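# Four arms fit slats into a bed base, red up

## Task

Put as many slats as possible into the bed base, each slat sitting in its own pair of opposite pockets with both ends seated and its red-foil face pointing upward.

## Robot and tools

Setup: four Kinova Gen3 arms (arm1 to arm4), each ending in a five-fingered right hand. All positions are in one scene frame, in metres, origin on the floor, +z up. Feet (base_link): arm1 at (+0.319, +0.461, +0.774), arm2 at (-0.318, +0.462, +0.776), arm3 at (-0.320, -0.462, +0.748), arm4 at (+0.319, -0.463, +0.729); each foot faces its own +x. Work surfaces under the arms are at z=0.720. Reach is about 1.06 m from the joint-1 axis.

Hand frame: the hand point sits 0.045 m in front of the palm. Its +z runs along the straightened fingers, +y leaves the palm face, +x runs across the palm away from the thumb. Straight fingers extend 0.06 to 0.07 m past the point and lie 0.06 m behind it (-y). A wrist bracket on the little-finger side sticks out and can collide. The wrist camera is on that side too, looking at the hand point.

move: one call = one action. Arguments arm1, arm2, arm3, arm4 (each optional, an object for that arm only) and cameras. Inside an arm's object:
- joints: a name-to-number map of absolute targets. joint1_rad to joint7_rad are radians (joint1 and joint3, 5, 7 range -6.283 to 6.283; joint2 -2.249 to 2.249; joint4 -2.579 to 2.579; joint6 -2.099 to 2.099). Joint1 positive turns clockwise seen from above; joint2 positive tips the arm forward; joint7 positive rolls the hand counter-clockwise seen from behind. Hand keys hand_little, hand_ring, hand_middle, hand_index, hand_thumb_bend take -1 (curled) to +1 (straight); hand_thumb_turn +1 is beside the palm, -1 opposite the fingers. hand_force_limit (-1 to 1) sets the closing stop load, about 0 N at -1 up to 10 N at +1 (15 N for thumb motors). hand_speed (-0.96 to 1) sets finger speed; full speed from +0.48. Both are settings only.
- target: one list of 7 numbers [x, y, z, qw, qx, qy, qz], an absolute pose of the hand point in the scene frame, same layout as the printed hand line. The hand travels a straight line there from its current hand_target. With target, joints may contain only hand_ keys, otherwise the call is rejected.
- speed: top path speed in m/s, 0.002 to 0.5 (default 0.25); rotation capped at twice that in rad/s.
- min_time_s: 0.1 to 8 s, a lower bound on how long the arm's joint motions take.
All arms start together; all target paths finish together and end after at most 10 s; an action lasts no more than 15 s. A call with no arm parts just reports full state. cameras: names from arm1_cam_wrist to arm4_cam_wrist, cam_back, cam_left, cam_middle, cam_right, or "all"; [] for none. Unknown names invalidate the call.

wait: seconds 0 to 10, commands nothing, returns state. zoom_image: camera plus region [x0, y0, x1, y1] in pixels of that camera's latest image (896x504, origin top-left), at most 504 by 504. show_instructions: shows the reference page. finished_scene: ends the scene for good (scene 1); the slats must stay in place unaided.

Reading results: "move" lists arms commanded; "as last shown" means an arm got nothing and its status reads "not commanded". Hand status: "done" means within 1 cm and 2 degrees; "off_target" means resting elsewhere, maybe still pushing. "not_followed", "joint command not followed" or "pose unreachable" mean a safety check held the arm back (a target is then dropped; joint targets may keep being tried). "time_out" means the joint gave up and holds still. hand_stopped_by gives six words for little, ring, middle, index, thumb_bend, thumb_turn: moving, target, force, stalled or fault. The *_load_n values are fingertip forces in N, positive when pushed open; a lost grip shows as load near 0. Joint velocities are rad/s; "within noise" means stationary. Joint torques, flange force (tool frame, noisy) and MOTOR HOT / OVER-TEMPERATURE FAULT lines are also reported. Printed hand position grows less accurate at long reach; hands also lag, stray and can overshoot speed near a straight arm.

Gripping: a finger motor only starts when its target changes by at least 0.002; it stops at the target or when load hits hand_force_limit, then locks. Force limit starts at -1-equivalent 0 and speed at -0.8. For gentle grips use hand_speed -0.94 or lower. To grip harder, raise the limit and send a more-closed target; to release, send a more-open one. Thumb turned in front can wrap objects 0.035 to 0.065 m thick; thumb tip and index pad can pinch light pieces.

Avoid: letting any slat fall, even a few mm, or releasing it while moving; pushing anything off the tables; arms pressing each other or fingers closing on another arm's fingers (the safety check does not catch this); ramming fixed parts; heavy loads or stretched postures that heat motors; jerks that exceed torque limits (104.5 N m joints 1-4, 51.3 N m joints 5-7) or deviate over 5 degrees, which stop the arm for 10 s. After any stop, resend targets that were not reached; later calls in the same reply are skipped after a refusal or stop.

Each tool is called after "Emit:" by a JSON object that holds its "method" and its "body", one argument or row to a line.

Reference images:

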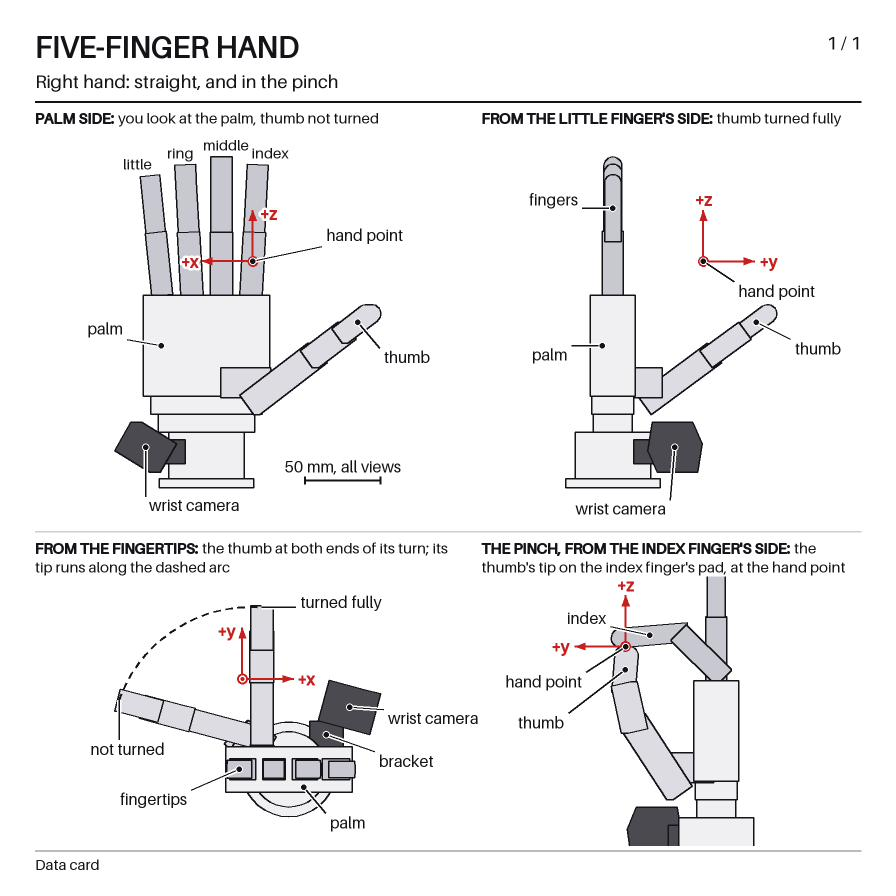

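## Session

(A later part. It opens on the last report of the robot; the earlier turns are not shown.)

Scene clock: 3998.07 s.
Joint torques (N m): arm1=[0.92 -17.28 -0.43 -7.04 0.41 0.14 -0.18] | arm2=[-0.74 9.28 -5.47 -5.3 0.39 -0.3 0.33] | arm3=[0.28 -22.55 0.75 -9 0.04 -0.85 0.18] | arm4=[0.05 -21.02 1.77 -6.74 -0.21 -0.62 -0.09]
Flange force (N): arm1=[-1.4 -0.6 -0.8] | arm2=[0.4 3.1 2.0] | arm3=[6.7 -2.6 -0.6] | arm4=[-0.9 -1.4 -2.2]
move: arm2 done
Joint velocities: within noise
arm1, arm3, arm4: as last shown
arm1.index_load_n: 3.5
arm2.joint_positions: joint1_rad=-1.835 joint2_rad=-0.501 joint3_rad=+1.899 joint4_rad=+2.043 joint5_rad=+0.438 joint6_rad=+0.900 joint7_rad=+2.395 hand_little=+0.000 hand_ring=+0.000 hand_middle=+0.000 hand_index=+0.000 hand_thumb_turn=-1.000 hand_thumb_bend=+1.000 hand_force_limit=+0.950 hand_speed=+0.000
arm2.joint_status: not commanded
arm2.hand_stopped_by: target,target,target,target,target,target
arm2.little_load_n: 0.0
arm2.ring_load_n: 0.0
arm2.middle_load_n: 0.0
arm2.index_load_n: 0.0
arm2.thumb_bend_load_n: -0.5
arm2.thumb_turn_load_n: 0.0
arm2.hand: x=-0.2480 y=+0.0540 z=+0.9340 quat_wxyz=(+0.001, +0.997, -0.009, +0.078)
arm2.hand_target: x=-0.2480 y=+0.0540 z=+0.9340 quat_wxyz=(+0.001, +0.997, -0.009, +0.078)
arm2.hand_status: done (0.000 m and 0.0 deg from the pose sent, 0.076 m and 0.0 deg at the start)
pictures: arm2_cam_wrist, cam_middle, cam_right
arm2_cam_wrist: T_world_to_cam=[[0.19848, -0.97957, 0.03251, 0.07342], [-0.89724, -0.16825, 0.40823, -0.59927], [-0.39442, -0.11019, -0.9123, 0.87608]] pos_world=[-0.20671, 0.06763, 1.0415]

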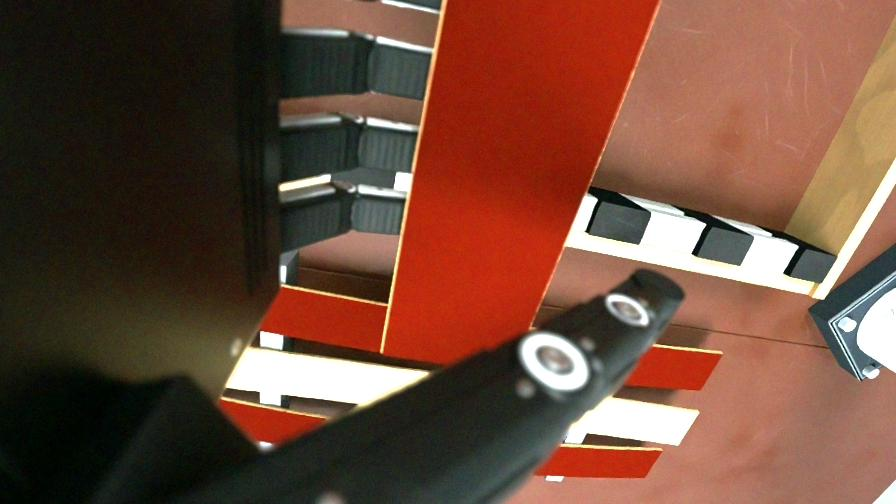

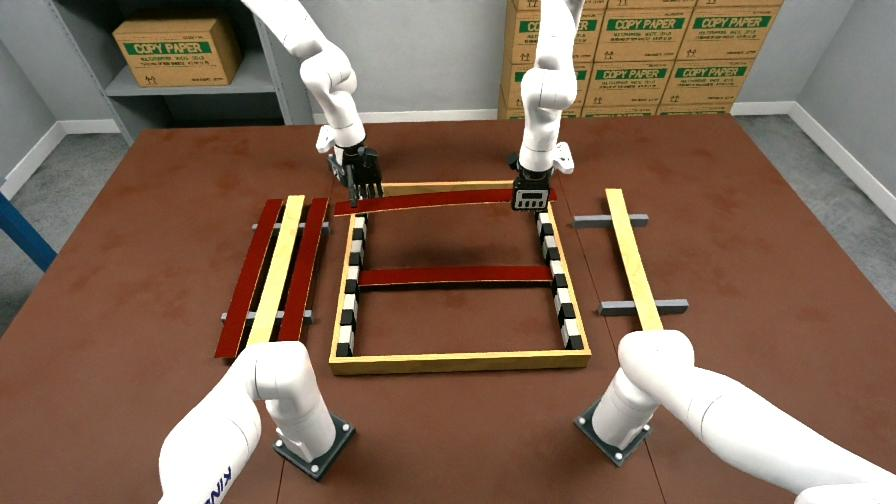

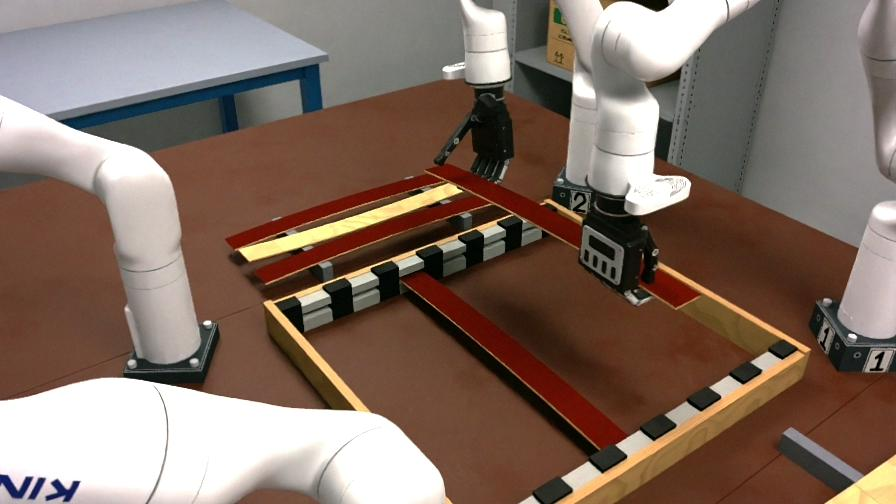

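Emit:
{"method": "move", "body": {
  "arm2": {"joints": {"hand_speed": -0.4, "hand_thumb_bend": 0.04}}
}}

Emit:
{"method": "move", "body": {
  "arm2": {"joints": {"hand_speed": -0.94, "hand_force_limit": -0.5, "hand_index": -0.4, "hand_middle": -0.4, "hand_ring": -0.4, "hand_little": -0.4}},
  "cameras": ["arm2_cam_wrist", "cam_right", "arm1_cam_wrist"]
}}

Emit:
{"method": "zoom_image", "body": {
  "camera": "cam_right",
  "region": [400, 100, 600, 230]
}}

Scene clock: 4012.43 s.
Joint torques (N m): arm1=[0.95 -17.25 -0.4 -7 0.39 0.15 -0.17] | arm2=[-0.75 9.28 -5.48 -5.28 0.39 -0.3 0.33] | arm3=[0.27 -22.54 0.79 -9.09 0 -0.85 0.24] | arm4=[0.07 -21.02 1.75 -6.75 -0.23 -0.64 -0.09]
Flange force (N): arm1=[-1.4 -0.6 -0.8] | arm2=[0.3 3.1 1.9] | arm3=[7.1 -2.7 -0.7] | arm4=[-0.9 -1.3 -2.3]
move: arm2 done
Joint velocities: within noise
arm1, arm3, arm4: as last shown
arm1.middle_load_n: 5.0
arm2.joint_positions: joint1_rad=-1.835 joint2_rad=-0.501 joint3_rad=+1.899 joint4_rad=+2.043 joint5_rad=+0.438 joint6_rad=+0.900 joint7_rad=+2.395 hand_little=+0.000 hand_ring=+0.000 hand_middle=+0.000 hand_index=+0.000 hand_thumb_turn=-1.000 hand_thumb_bend=+0.040 hand_force_limit=+0.950 hand_speed=-0.400
arm2.joint_status: all done
arm2.hand_stopped_by: target,target,target,target,target,target
arm2.little_load_n: 0.0
arm2.ring_load_n: 0.0
arm2.middle_load_n: 0.0
arm2.index_load_n: 0.0
arm2.thumb_bend_load_n: 0.0
arm2.thumb_turn_load_n: 0.0
arm2.hand: x=-0.2480 y=+0.0540 z=+0.9340 quat_wxyz=(+0.001, +0.997, -0.009, +0.078)
arm2.hand_target: x=-0.2480 y=+0.0540 z=+0.9340 quat_wxyz=(+0.001, +0.997, -0.009, +0.078)
arm2.hand_status: not commanded
arm3.thumb_bend_load_n: -0.5
pictures: none

Scene clock: 4014.20 s.
Joint torques (N m): arm1=[0.56 -16.98 -0.81 -6.79 -0.11 0.16 -0.41] | arm2=[-0.35 9.38 -5.24 -5.35 0.49 -0.16 0.38] | arm3=[0.43 -22.57 0.78 -9.11 -0.01 -0.88 0.18] | arm4=[0.05 -21.06 1.78 -6.73 -0.2 -0.62 -0.09]
Flange force (N): arm1=[-0.2 -0.6 -1.5] | arm2=[1.5 3.1 2.9] | arm3=[7.1 -2.5 -0.7] | arm4=[-1.0 -1.3 -2.1]
move: arm2 off_target
Joint velocities: within noise
arm1: as last shown
arm1.ring_load_n: 8.0
arm1.middle_load_n: 4.5
arm1.index_load_n: 4.0
arm1.hand: x=+0.2085 y=+0.0346 z=+0.9580 quat_wxyz=(+0.000, -0.018, -1.000, +0.000)
arm2.joint_positions: joint1_rad=-1.835 joint2_rad=-0.501 joint3_rad=+1.899 joint4_rad=+2.043 joint5_rad=+0.438 joint6_rad=+0.900 joint7_rad=+2.395 hand_little=-0.089 hand_ring=-0.117 hand_middle=-0.145 hand_index=-0.162 hand_thumb_turn=-1.000 hand_thumb_bend=+0.040 hand_force_limit=-0.500 hand_speed=-0.940
arm2.joint_status: hand_little off_target (ended at -0.089, target -0.400); hand_ring off_target (ended at -0.117, target -0.400); hand_middle off_target (ended at -0.145, target -0.400); hand_index off_target (ended at -0.162, target -0.400); the others done
arm2.hand_stopped_by: force,force,force,force,target,target
arm2.little_load_n: 0.5
arm2.ring_load_n: 2.5
arm2.middle_load_n: 2.0
arm2.index_load_n: 4.0
arm2.thumb_bend_load_n: 0.0
arm2.thumb_turn_load_n: 0.0
arm2.hand: x=-0.2480 y=+0.0540 z=+0.9340 quat_wxyz=(+0.001, +0.997, -0.009, +0.078)
arm2.hand_target: x=-0.2480 y=+0.0540 z=+0.9340 quat_wxyz=(+0.001, +0.997, -0.009, +0.078)
arm2.hand_status: not commanded
arm3.joint_positions: joint1_rad=+2.552 joint2_rad=+0.900 joint3_rad=+0.000 joint4_rad=+1.300 joint5_rad=+0.000 joint6_rad=+0.600 joint7_rad=-2.045 hand_little=+1.000 hand_ring=+1.000 hand_middle=+1.000 hand_index=+1.000 hand_thumb_turn=+1.000 hand_thumb_bend=+1.000 hand_force_limit=+0.000 hand_speed=-0.800
arm3.joint_status: not commanded
arm3.hand_stopped_by: target,target,target,target,target,target
arm3.little_load_n: 0.0
arm3.ring_load_n: 0.0
arm3.middle_load_n: 0.0
arm3.index_load_n: 0.0
arm3.thumb_bend_load_n: 0.0
arm3.thumb_turn_load_n: 0.0
arm3.hand: x=-0.3049 y=-1.2053 z=+0.8219 quat_wxyz=(-0.142, -0.841, -0.514, +0.090)
arm3.hand_target: x=-0.3049 y=-1.2053 z=+0.8219 quat_wxyz=(-0.142, -0.841, -0.514, +0.090)
arm3.hand_status: not commanded
arm4.joint_positions: joint1_rad=+3.778 joint2_rad=+0.900 joint3_rad=+0.000 joint4_rad=+1.300 joint5_rad=+0.000 joint6_rad=+0.600 joint7_rad=-1.821 hand_little=+1.000 hand_ring=+1.000 hand_middle=+1.000 hand_index=+1.000 hand_thumb_turn=+1.000 hand_thumb_bend=+1.000 hand_force_limit=+0.000 hand_speed=-0.800
arm4.joint_status: not commanded
arm4.hand_stopped_by: target,target,target,target,target,target
arm4.little_load_n: 0.0
arm4.ring_load_n: 0.0
arm4.middle_load_n: 0.0
arm4.index_load_n: 0.0
arm4.thumb_bend_load_n: -0.5
arm4.thumb_turn_load_n: 0.0
arm4.hand: x=+0.3472 y=-1.1959 z=+0.8062 quat_wxyz=(-0.132, -0.777, -0.606, +0.111)
arm4.hand_target: x=+0.3472 y=-1.1959 z=+0.8062 quat_wxyz=(-0.132, -0.777, -0.606, +0.111)
arm4.hand_status: not commanded
pictures: arm1_cam_wrist, arm2_cam_wrist, cam_right
arm1_cam_wrist: T_world_to_cam=[[-0.24694, 0.96835, 0.03628, -0.02405], [0.82454, 0.19031, 0.53283, -0.69159], [0.50907, 0.16149, -0.84544, 0.81153]] pos_world=[0.15118, 0.02385, 1.05547]
arm2_cam_wrist: T_world_to_cam=[[0.19848, -0.97957, 0.03251, 0.07342], [-0.89724, -0.16825, 0.40823, -0.59927], [-0.39442, -0.11019, -0.9123, 0.87608]] pos_world=[-0.20671, 0.06763, 1.0415]

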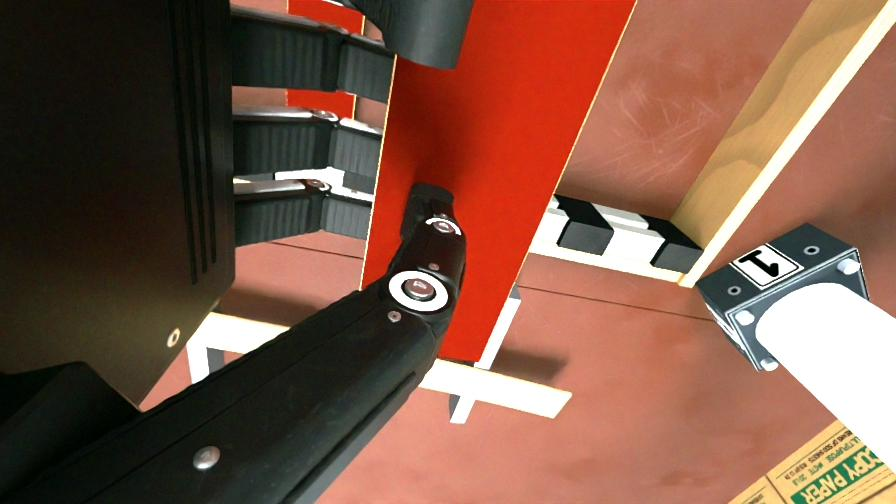

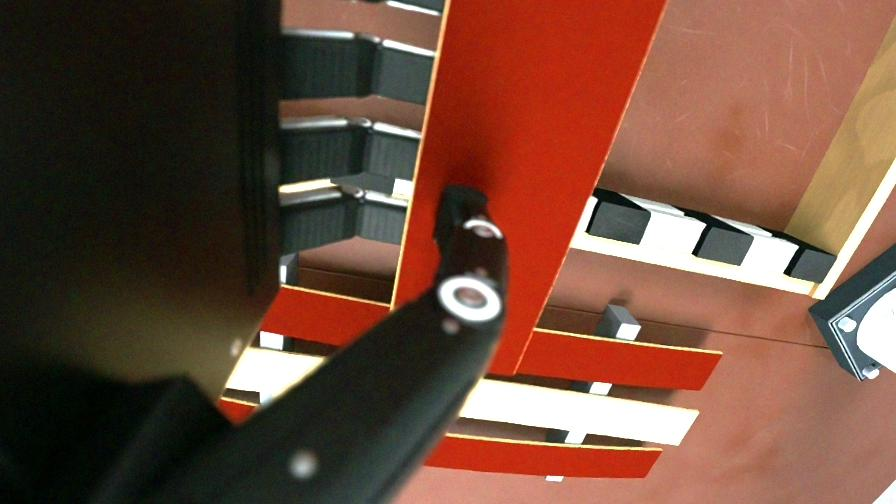

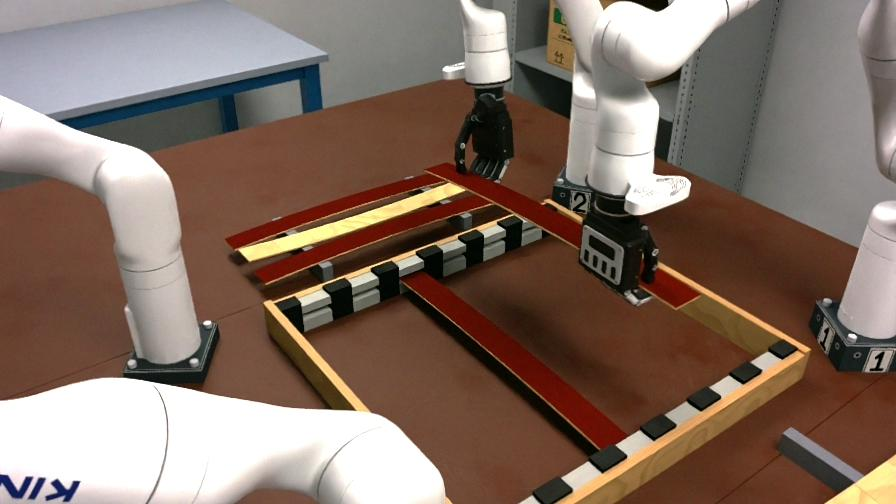

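Scaled by 2.520 from the camera's image (finer frame: 1280x720).

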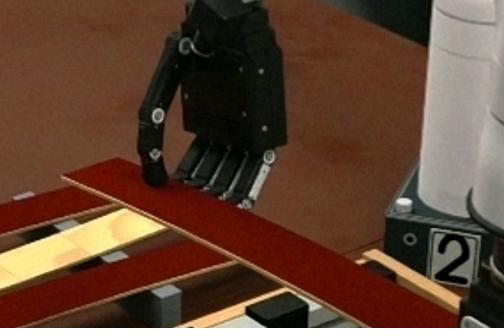

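Emit:
{"method": "move", "body": {
  "arm2": {"joints": {"hand_speed": -0.94, "hand_force_limit": -0.1, "hand_index": -0.45, "hand_middle": -0.45, "hand_ring": -0.45}}
}}

Scene clock: 4026.57 s.
Joint torques (N m): arm1=[0.31 -16.9 -1.15 -6.63 -0.33 0.26 -0.46] | arm2=[0.02 9.41 -4.98 -5.4 0.56 -0.12 0.32] | arm3=[0.26 -22.56 0.61 -9.02 0.03 -0.93 0.16] | arm4=[0.02 -21.03 1.78 -6.73 -0.23 -0.61 -0.08]
Flange force (N): arm1=[0.5 -0.8 -1.6] | arm2=[2.4 3.1 3.1] | arm3=[6.5 -2.5 -0.7] | arm4=[-0.9 -1.4 -2.2]
move: arm2 off_target
Joint velocities: within noise
arm1, arm3, arm4: as last shown
arm1.hand: x=+0.2085 y=+0.0346 z=+0.9580 quat_wxyz=(+0.000, -0.017, -1.000, +0.000)
arm2.joint_positions: joint1_rad=-1.835 joint2_rad=-0.501 joint3_rad=+1.899 joint4_rad=+2.043 joint5_rad=+0.438 joint6_rad=+0.900 joint7_rad=+2.395 hand_little=-0.089 hand_ring=-0.127 hand_middle=-0.155 hand_index=-0.166 hand_thumb_turn=-1.000 hand_thumb_bend=+0.040 hand_force_limit=-0.100 hand_speed=-0.940
arm2.joint_status: hand_ring off_target (ended at -0.127, target -0.450); hand_middle off_target (ended at -0.155, target -0.450); hand_index off_target (ended at -0.166, target -0.450); the others done
arm2.hand_stopped_by: force,force,force,force,target,target
arm2.little_load_n: 0.0
arm2.ring_load_n: 4.0
arm2.middle_load_n: 5.5
arm2.index_load_n: 5.5
arm2.thumb_bend_load_n: 0.0
arm2.thumb_turn_load_n: 0.5
arm2.hand: x=-0.2480 y=+0.0540 z=+0.9340 quat_wxyz=(+0.001, +0.997, -0.009, +0.078)
arm2.hand_target: x=-0.2480 y=+0.0540 z=+0.9340 quat_wxyz=(+0.001, +0.997, -0.009, +0.078)
arm2.hand_status: not commanded
arm4.index_load_n: 0.5
pictures: none

Emit:
{"method": "move", "body": {
  "arm1": {"target": [0.2548, 0.0388, 0.8637, 0.0488, 0.0174, 0.9987, -0.0009], "speed": 0.12},
  "arm2": {"target": [-0.1987, 0.0572, 0.8000, 0.0012, 0.9905, -0.0086, 0.1374], "speed": 0.12},
  "cameras": ["arm1_cam_wrist", "arm2_cam_wrist", "cam_right", "cam_middle"]
}}

Emit:
{"method": "zoom_image", "body": {
  "camera": "cam_right",
  "region": [380, 180, 560, 300]
}}

Emit:
{"method": "zoom_image", "body": {
  "camera": "cam_middle",
  "region": [330, 180, 450, 260]
}}

Scene clock: 4077.37 s.
Joint torques (N m): arm1=[-0.51 -16.89 -2.53 -5.21 -1.12 0.24 -0.55] | arm2=[0.67 12.88 -5 -2.34 0.4 -0.3 0.26] | arm3=[0.26 -22.5 0.78 -8.96 0.03 -0.85 0.26] | arm4=[0.02 -21.03 1.77 -6.74 -0.24 -0.63 -0.11]
Flange force (N): arm1=[1.8 -0.8 -2.8] | arm2=[2.8 -0.5 8.2] | arm3=[6.6 -2.5 -0.6] | arm4=[-0.9 -1.5 -2.2]
move: arm1 done; arm2 done
Joint velocities: within noise
arm1.joint_positions: joint1_rad=-0.418 joint2_rad=+0.690 joint3_rad=-0.022 joint4_rad=+1.610 joint5_rad=-0.102 joint6_rad=+0.876 joint7_rad=+0.235 hand_little=-1.000 hand_ring=-0.200 hand_middle=-0.178 hand_index=-0.161 hand_thumb_turn=-1.000 hand_thumb_bend=+0.040 hand_force_limit=+0.000 hand_speed=-0.940
arm1.joint_status: not commanded
arm1.hand_stopped_by: target,force,force,force,target,target
arm1.little_load_n: 0.0
arm1.ring_load_n: 5.5
arm1.middle_load_n: 4.5
arm1.index_load_n: 5.5
arm1.thumb_bend_load_n: 0.0
arm1.thumb_turn_load_n: 0.0
arm1.hand: x=+0.2548 y=+0.0388 z=+0.8637 quat_wxyz=(-0.049, -0.017, -0.999, +0.001)
arm1.hand_target: x=+0.2548 y=+0.0388 z=+0.8637 quat_wxyz=(-0.049, -0.017, -0.999, +0.001)
arm1.hand_status: done (0.000 m and 0.0 deg from the pose sent, 0.105 m and 5.6 deg at the start)
arm2.joint_positions: joint1_rad=-2.135 joint2_rad=-0.755 joint3_rad=+2.251 joint4_rad=+2.197 joint5_rad=+0.781 joint6_rad=+0.442 joint7_rad=+2.122 hand_little=-0.089 hand_ring=-0.126 hand_middle=-0.155 hand_index=-0.166 hand_thumb_turn=-1.000 hand_thumb_bend=+0.040 hand_force_limit=-0.100 hand_speed=-0.940
arm2.joint_status: not commanded
arm2.hand_stopped_by: force,force,force,force,target,target
arm2.little_load_n: 3.0
arm2.ring_load_n: 7.5
arm2.middle_load_n: 7.0
arm2.index_load_n: 3.0
arm2.thumb_bend_load_n: 0.0
arm2.thumb_turn_load_n: 0.0
arm2.hand: x=-0.1987 y=+0.0572 z=+0.7999 quat_wxyz=(+0.001, +0.990, -0.009, +0.137)
arm2.hand_target: x=-0.1987 y=+0.0572 z=+0.8000 quat_wxyz=(+0.001, +0.990, -0.009, +0.137)
arm2.hand_status: done (0.000 m and 0.0 deg from the pose sent, 0.143 m and 6.8 deg at the start)
arm3, arm4: as last shown
arm4.index_load_n: 0.0
arm4.thumb_bend_load_n: 0.0
pictures: arm1_cam_wrist, arm2_cam_wrist, cam_middle, cam_right
arm1_cam_wrist: T_world_to_cam=[[-0.24935, 0.96838, 0.00859, 0.01127], [0.76871, 0.19252, 0.60993, -0.73272], [0.58899, 0.15869, -0.79241, 0.64152]] pos_world=[0.18821, 0.02835, 0.95515]
arm2_cam_wrist: T_world_to_cam=[[0.19314, -0.97948, 0.05757, 0.05011], [-0.9393, -0.16762, 0.29935, -0.42102], [-0.28356, -0.11189, -0.9524, 0.82783]] pos_world=[-0.17041, 0.07113, 0.91158]

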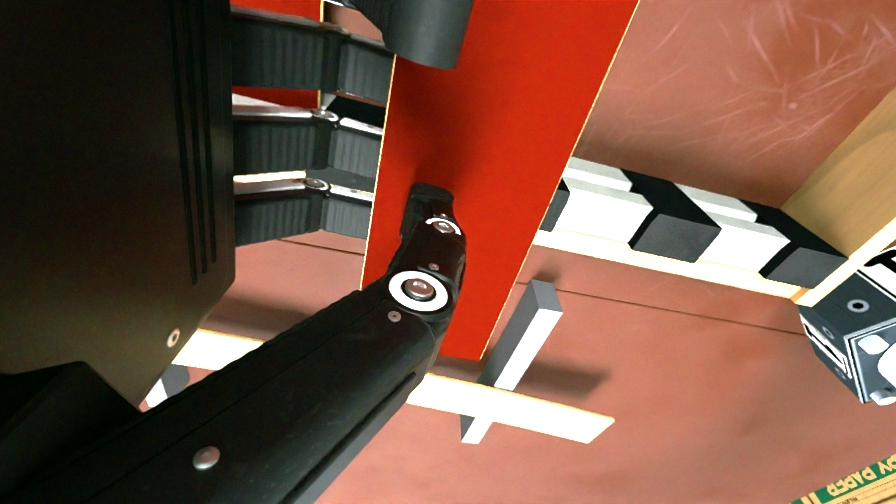

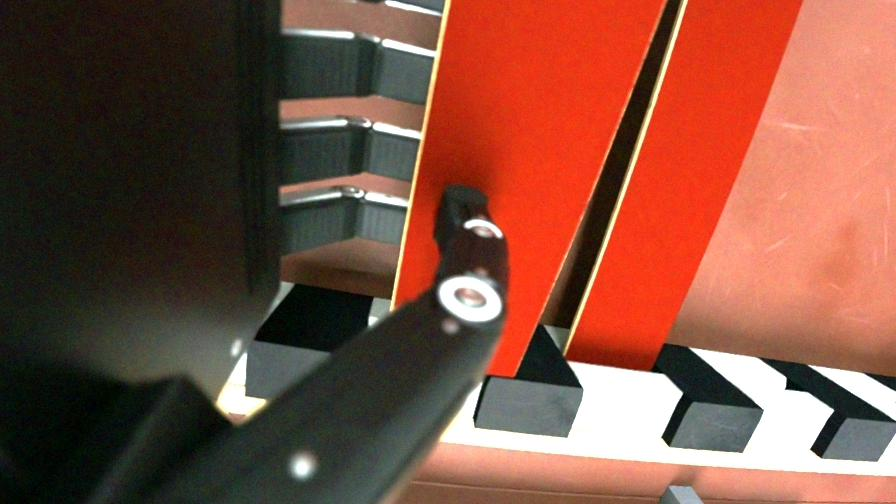

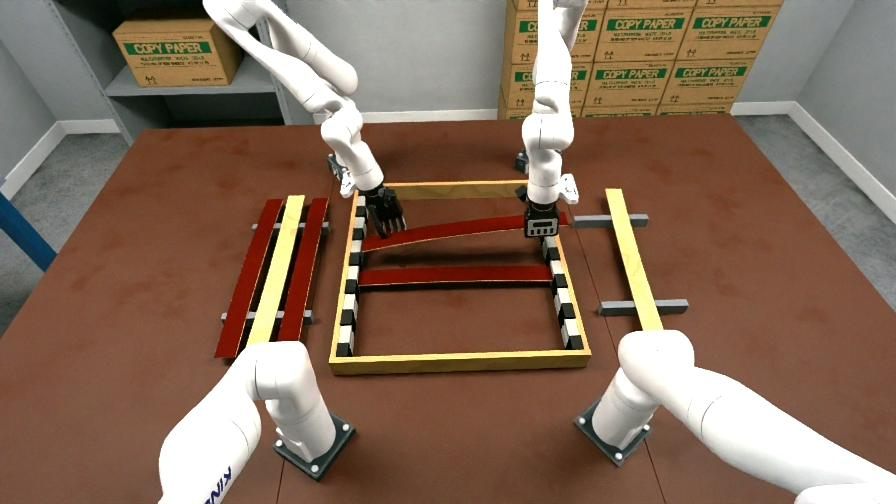

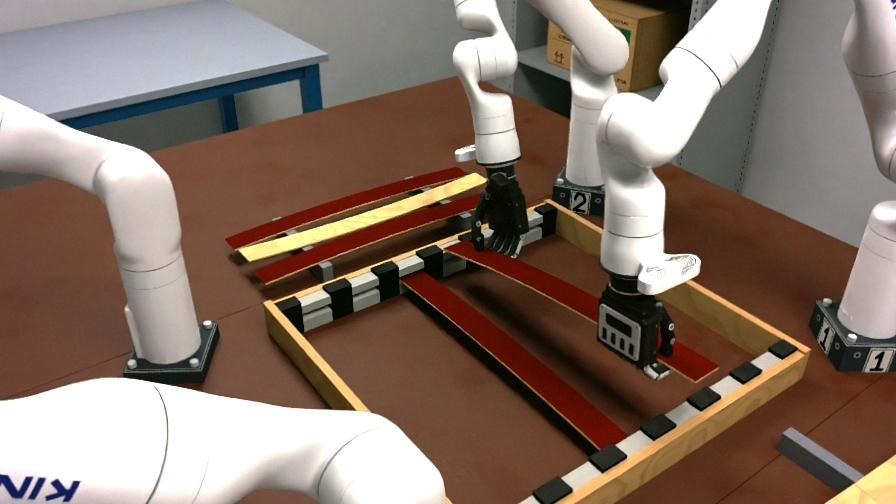

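Scaled by 2.800 from the camera's image (finer frame: 1280x720).

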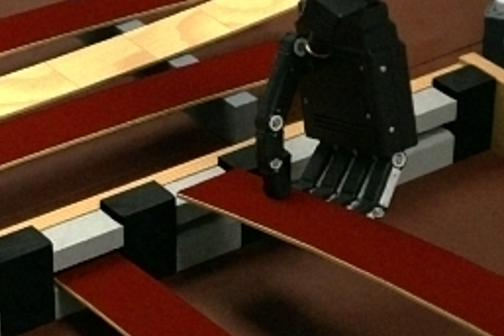

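Scaled by 4.200 from the camera's image (finer frame: 1280x720).

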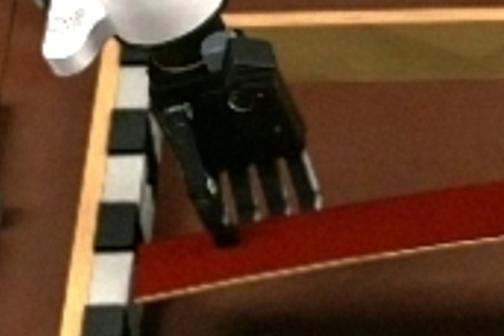

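Emit:
{"method": "move", "body": {
  "arm1": {"target": [0.2548, 0.0398, 0.8291, 0.0488, 0.0174, 0.9987, -0.0009], "speed": 0.06},
  "arm2": {"target": [-0.1987, 0.0642, 0.7654, 0.0012, 0.9905, -0.0086, 0.1374], "speed": 0.06},
  "cameras": ["arm2_cam_wrist", "cam_right"]
}}

Emit:
{"method": "zoom_image", "body": {
  "camera": "arm2_cam_wrist",
  "region": [380, 280, 620, 440]
}}

Emit:
{"method": "zoom_image", "body": {
  "camera": "cam_right",
  "region": [380, 200, 520, 300]
}}

Scene clock: 4134.57 s.
Joint torques (N m): arm1=[-1.51 -17.61 -3.7 -5.54 -1.27 -0.14 -0.26] | arm2=[0.65 13.08 -4.1 -0.15 0.52 0.33 0.45] | arm3=[0.24 -22.48 0.73 -9.02 0 -0.91 0.21] | arm4=[0.04 -21.02 1.79 -6.75 -0.22 -0.65 -0.09]
Flange force (N): arm1=[3.0 0.7 -2.8] | arm2=[3.8 -1.6 9.9] | arm3=[6.6 -2.6 -0.8] | arm4=[-0.9 -1.4 -2.3]
move: arm1 done; arm2 done
Joint velocities: within noise
arm1.joint_positions: joint1_rad=-0.414 joint2_rad=+0.745 joint3_rad=-0.026 joint4_rad=+1.641 joint5_rad=-0.104 joint6_rad=+0.790 joint7_rad=+0.244 hand_little=-1.000 hand_ring=-0.200 hand_middle=-0.178 hand_index=-0.161 hand_thumb_turn=-1.000 hand_thumb_bend=+0.040 hand_force_limit=+0.000 hand_speed=-0.940
arm1.joint_status: not commanded
arm1.hand_stopped_by: target,force,force,force,target,target
arm1.little_load_n: 0.0
arm1.ring_load_n: 5.5
arm1.middle_load_n: 4.5
arm1.index_load_n: 6.0
arm1.thumb_bend_load_n: 0.0
arm1.thumb_turn_load_n: 0.0
arm1.hand: x=+0.2548 y=+0.0398 z=+0.8291 quat_wxyz=(-0.049, -0.017, -0.999, +0.001)
arm1.hand_target: x=+0.2548 y=+0.0398 z=+0.8291 quat_wxyz=(-0.049, -0.017, -0.999, +0.001)
arm1.hand_status: done (0.000 m and 0.0 deg from the pose sent, 0.035 m and 0.0 deg at the start)
arm2.joint_positions: joint1_rad=-2.239 joint2_rad=-0.798 joint3_rad=+2.409 joint4_rad=+2.229 joint5_rad=+0.899 joint6_rad=+0.307 joint7_rad=+2.034 hand_little=-0.089 hand_ring=-0.126 hand_middle=-0.155 hand_index=-0.166 hand_thumb_turn=-1.000 hand_thumb_bend=+0.040 hand_force_limit=-0.100 hand_speed=-0.940
arm2.joint_status: not commanded
arm2.hand_stopped_by: force,force,force,force,target,target
arm2.little_load_n: 3.0
arm2.ring_load_n: 7.5
arm2.middle_load_n: 7.0
arm2.index_load_n: 3.5
arm2.thumb_bend_load_n: 0.0
arm2.thumb_turn_load_n: 0.0
arm2.hand: x=-0.1987 y=+0.0642 z=+0.7654 quat_wxyz=(+0.001, +0.990, -0.009, +0.137)
arm2.hand_target: x=-0.1987 y=+0.0642 z=+0.7654 quat_wxyz=(+0.001, +0.990, -0.009, +0.137)
arm2.hand_status: done (0.000 m and 0.0 deg from the pose sent, 0.035 m and 0.0 deg at the start)
arm3, arm4: as last shown
arm4.index_load_n: 0.5
arm2_cam_wrist: T_world_to_cam=[[0.19317, -0.97947, 0.05766, 0.05888], [-0.9393, -0.16762, 0.29937, -0.4095], [-0.28356, -0.11199, -0.95239, 0.79566]] pos_world=[-0.17041, 0.07813, 0.87697]

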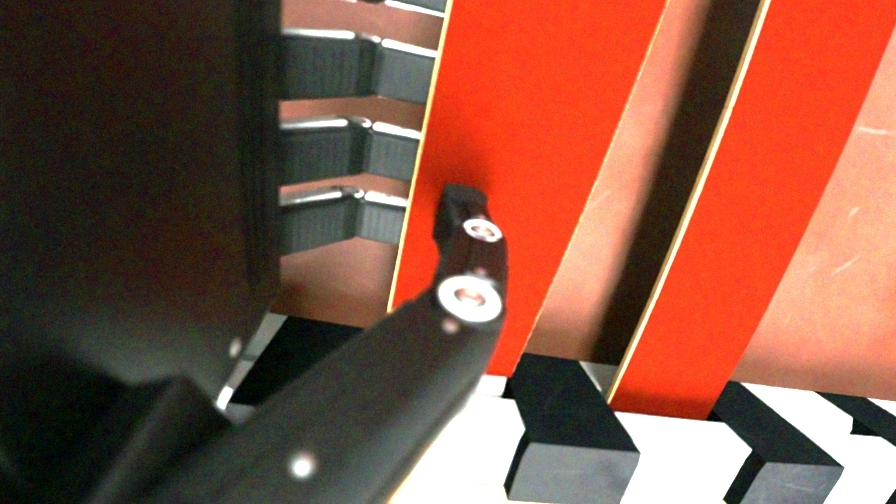

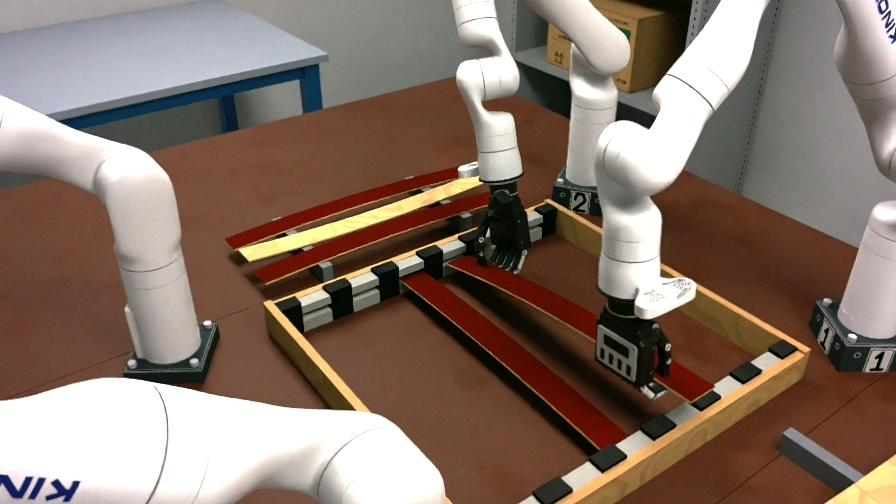

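Scaled by 2.100 from the camera's image (finer frame: 1280x720).

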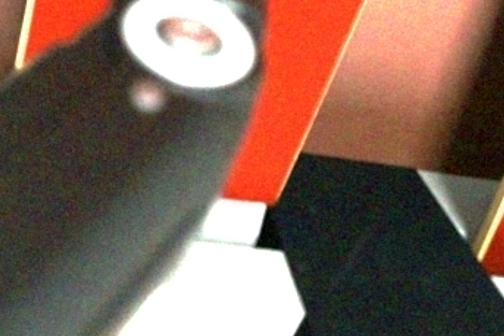

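Scaled by 3.600 from the camera's image (finer frame: 1280x720).

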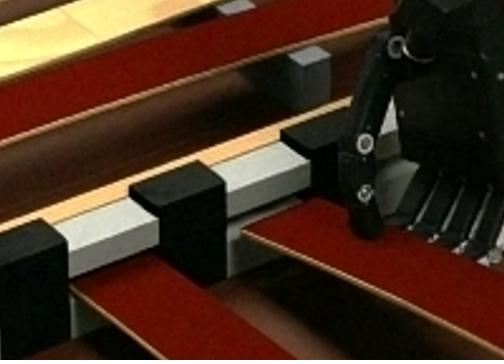

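Emit:
{"method": "move", "body": {
  "arm1": {"target": [0.2348, 0.0398, 0.8267, 0.0488, 0.0174, 0.9987, -0.0009], "speed": 0.04},
  "arm2": {"target": [-0.2187, 0.0642, 0.7630, 0.0012, 0.9905, -0.0086, 0.1374], "speed": 0.04}
}}

Emit:
{"method": "move", "body": {
  "arm1": {"target": [0.2296, 0.0398, 0.7956, 0.0175, 0.0174, 0.9997, -0.0003], "speed": 0.06},
  "arm2": {"target": [-0.2270, 0.0642, 0.7605, 0.0009, 0.9943, -0.0087, 0.1063], "speed": 0.06},
  "cameras": ["arm1_cam_wrist", "arm2_cam_wrist", "cam_right", "cam_left"]
}}

Emit:
{"method": "zoom_image", "body": {
  "camera": "arm2_cam_wrist",
  "region": [380, 280, 620, 440]
}}

Emit:
{"method": "zoom_image", "body": {
  "camera": "cam_right",
  "region": [380, 200, 520, 300]
}}

Scene clock: 4172.87 s.
Joint torques (N m): arm1=[-1.56 -17.73 -3.71 -5.34 -1.34 0.02 -0.32] | arm2=[0.84 13.21 -4 -0.19 0.52 0.35 0.41] | arm3=[0.33 -22.47 0.84 -8.97 0.04 -0.86 0.17] | arm4=[0.03 -21.05 1.79 -6.73 -0.22 -0.63 -0.1]
Flange force (N): arm1=[3.2 0.5 -2.7] | arm2=[4.1 -1.5 10.3] | arm3=[6.6 -2.5 -0.7] | arm4=[-1.0 -1.4 -2.2]
move: arm1 done; arm2 done
Joint velocities: within noise
arm1.joint_positions: joint1_rad=-0.376 joint2_rad=+0.758 joint3_rad=-0.026 joint4_rad=+1.622 joint5_rad=-0.101 joint6_rad=+0.800 joint7_rad=+0.280 hand_little=-1.000 hand_ring=-0.200 hand_middle=-0.178 hand_index=-0.161 hand_thumb_turn=-1.000 hand_thumb_bend=+0.040 hand_force_limit=+0.000 hand_speed=-0.940
arm1.joint_status: not commanded
arm1.hand_stopped_by: target,force,force,force,target,target
arm1.little_load_n: 0.0
arm1.ring_load_n: 5.5
arm1.middle_load_n: 4.5
arm1.index_load_n: 6.0
arm1.thumb_bend_load_n: 0.0
arm1.thumb_turn_load_n: 0.0
arm1.hand: x=+0.2348 y=+0.0398 z=+0.8267 quat_wxyz=(-0.049, -0.017, -0.999, +0.001)
arm1.hand_target: x=+0.2348 y=+0.0398 z=+0.8267 quat_wxyz=(-0.049, -0.017, -0.999, +0.001)
arm1.hand_status: done (0.000 m and 0.0 deg from the pose sent, 0.020 m and 0.0 deg at the start)
arm2.joint_positions: joint1_rad=-2.176 joint2_rad=-0.806 joint3_rad=+2.401 joint4_rad=+2.240 joint5_rad=+0.909 joint6_rad=+0.312 joint7_rad=+2.079 hand_little=-0.089 hand_ring=-0.126 hand_middle=-0.155 hand_index=-0.166 hand_thumb_turn=-1.000 hand_thumb_bend=+0.040 hand_force_limit=-0.100 hand_speed=-0.940
arm2.joint_status: not commanded
arm2.hand_stopped_by: force,force,force,force,target,target
arm2.little_load_n: 3.0
arm2.ring_load_n: 7.5
arm2.middle_load_n: 7.0
arm2.index_load_n: 3.0
arm2.thumb_bend_load_n: 0.0
arm2.thumb_turn_load_n: 0.0
arm2.hand: x=-0.2187 y=+0.0642 z=+0.7630 quat_wxyz=(+0.001, +0.990, -0.009, +0.137)
arm2.hand_target: x=-0.2187 y=+0.0642 z=+0.7630 quat_wxyz=(+0.001, +0.990, -0.009, +0.137)
arm2.hand_status: done (0.000 m and 0.0 deg from the pose sent, 0.020 m and 0.0 deg at the start)
arm3, arm4: as last shown
arm4.index_load_n: 0.0
pictures: none

Scene clock: 4173.90 s.
Joint torques (N m): arm1=[-1.71 -17.61 -3.67 -4.69 -1.22 0.03 -0.34] | arm2=[1.81 15.42 -3.34 -1.04 0.63 0.72 0.28] | arm3=[0.27 -22.61 0.68 -8.97 0.01 -0.89 0.2] | arm4=[0.04 -21.02 1.78 -6.75 -0.23 -0.63 -0.11]
Flange force (N): arm1=[3.6 0.1 -3.1] | arm2=[5.3 -2.2 15.3] | arm3=[6.4 -2.4 -0.5] | arm4=[-0.9 -1.4 -2.2]
move: arm1 done; arm2 done
Joint velocities: within noise
arm1.joint_positions: joint1_rad=-0.430 joint2_rad=+0.801 joint3_rad=+0.016 joint4_rad=+1.651 joint5_rad=-0.063 joint6_rad=+0.712 joint7_rad=+0.232 hand_little=-1.000 hand_ring=-0.200 hand_middle=-0.178 hand_index=-0.161 hand_thumb_turn=-1.000 hand_thumb_bend=+0.040 hand_force_limit=+0.000 hand_speed=-0.940
arm1.joint_status: not commanded
arm1.hand_stopped_by: target,force,force,force,target,target
arm1.little_load_n: 0.0
arm1.ring_load_n: 5.5
arm1.middle_load_n: 4.0
arm1.index_load_n: 6.0
arm1.thumb_bend_load_n: 0.0
arm1.thumb_turn_load_n: 0.0
arm1.hand: x=+0.2296 y=+0.0398 z=+0.7956 quat_wxyz=(-0.017, -0.017, -1.000, +0.000)
arm1.hand_target: x=+0.2296 y=+0.0398 z=+0.7956 quat_wxyz=(-0.018, -0.017, -1.000, +0.000)
arm1.hand_status: done (0.000 m and 0.0 deg from the pose sent, 0.032 m and 3.6 deg at the start)
arm2.joint_positions: joint1_rad=-2.245 joint2_rad=-0.786 joint3_rad=+2.455 joint4_rad=+2.232 joint5_rad=+0.925 joint6_rad=+0.333 joint7_rad=+2.034 hand_little=-0.089 hand_ring=-0.126 hand_middle=-0.155 hand_index=-0.166 hand_thumb_turn=-1.000 hand_thumb_bend=+0.040 hand_force_limit=-0.100 hand_speed=-0.940
arm2.joint_status: not commanded
arm2.hand_stopped_by: force,force,force,force,target,target
arm2.little_load_n: 2.5
arm2.ring_load_n: 7.5
arm2.middle_load_n: 7.0
arm2.index_load_n: 5.5
arm2.thumb_bend_load_n: 0.0
arm2.thumb_turn_load_n: 0.0
arm2.hand: x=-0.2270 y=+0.0642 z=+0.7605 quat_wxyz=(+0.001, +0.994, -0.009, +0.106)
arm2.hand_target: x=-0.2270 y=+0.0642 z=+0.7605 quat_wxyz=(+0.001, +0.994, -0.009, +0.106)
arm2.hand_status: done (0.000 m and 0.0 deg from the pose sent, 0.009 m and 3.6 deg at the start)
arm3, arm4: as last shown
arm3.thumb_turn_load_n: -0.5
arm4.thumb_bend_load_n: -0.5
pictures: arm1_cam_wrist, arm2_cam_wrist, cam_left, cam_right
arm1_cam_wrist: T_world_to_cam=[[-0.24822, 0.96834, 0.02646, -0.00988], [0.80541, 0.19113, 0.56106, -0.6415], [0.53824, 0.16058, -0.82735, 0.64158]] pos_world=[0.16889, 0.02915, 0.891]
arm2_cam_wrist: T_world_to_cam=[[0.19613, -0.97957, 0.04439, 0.07534], [-0.91874, -0.16775, 0.35745, -0.47418], [-0.3427, -0.11089, -0.93288, 0.75465]] pos_world=[-0.19181, 0.07793, 0.87014]

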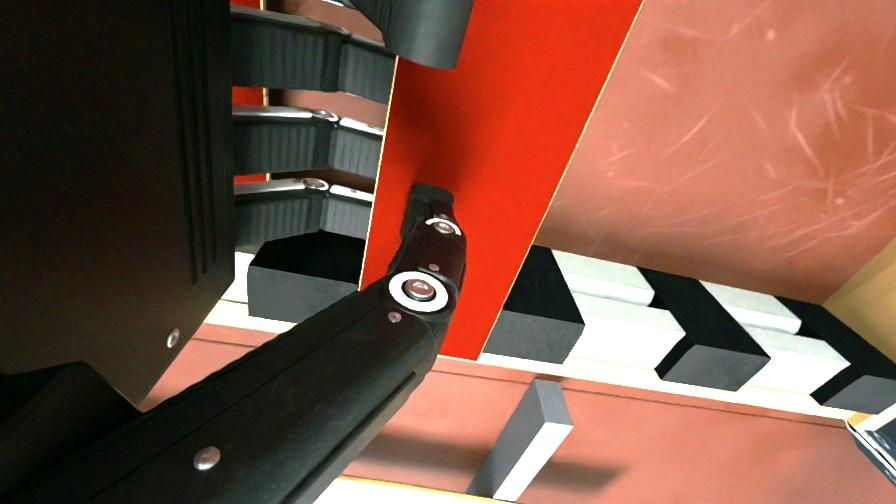

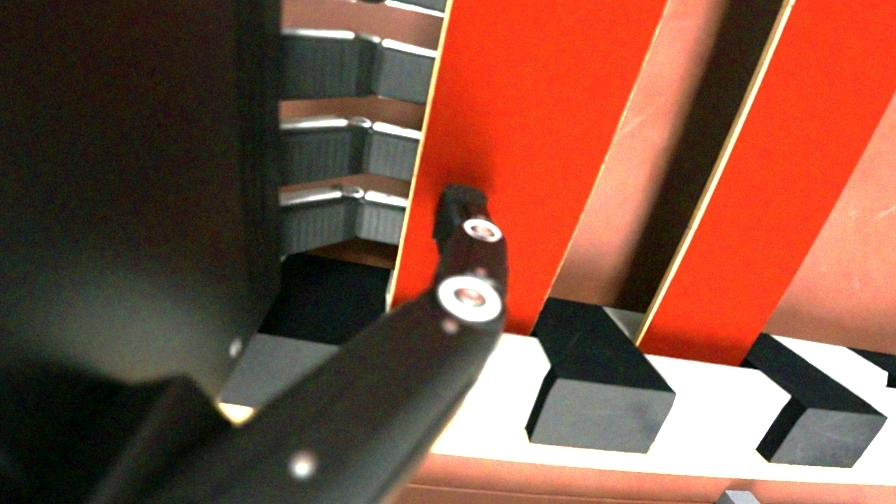

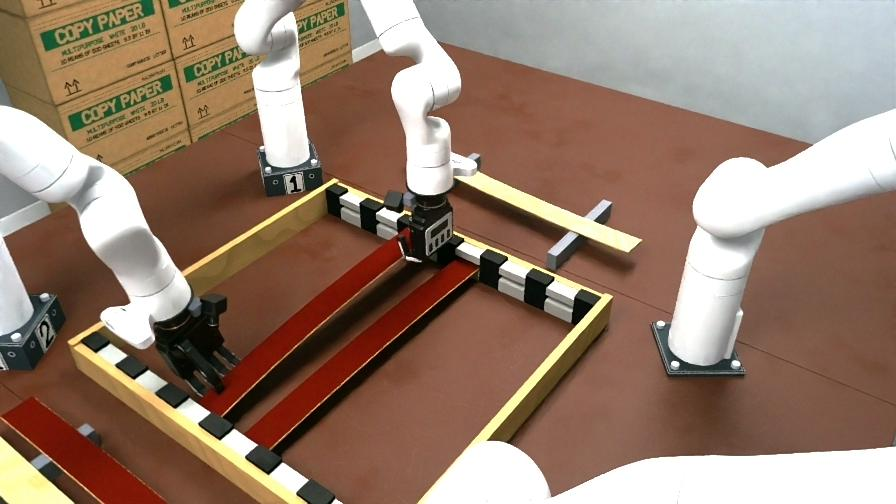

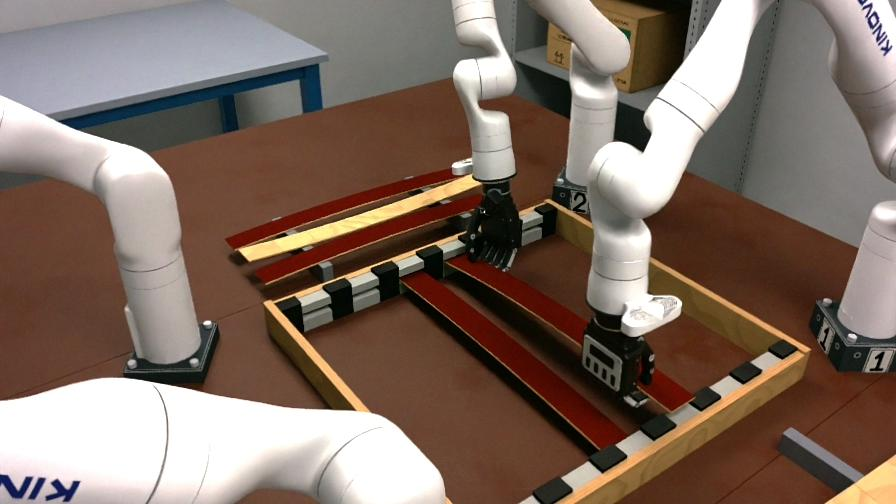

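Scaled by 2.100 from the camera's image (finer frame: 1280x720).

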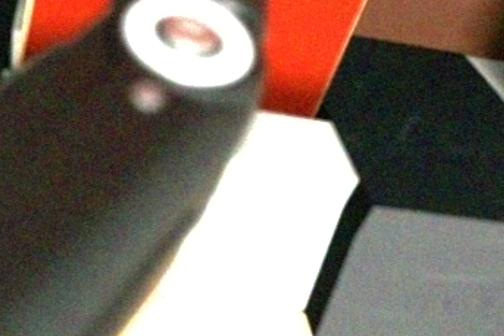

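Scaled by 3.600 from the camera's image (finer frame: 1280x720).

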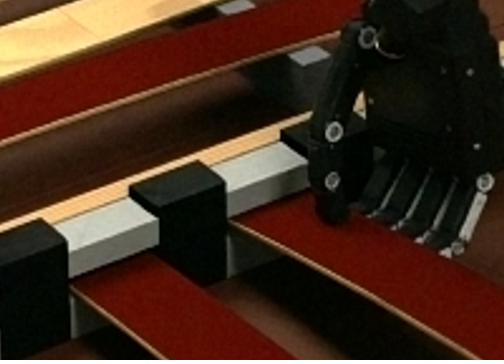

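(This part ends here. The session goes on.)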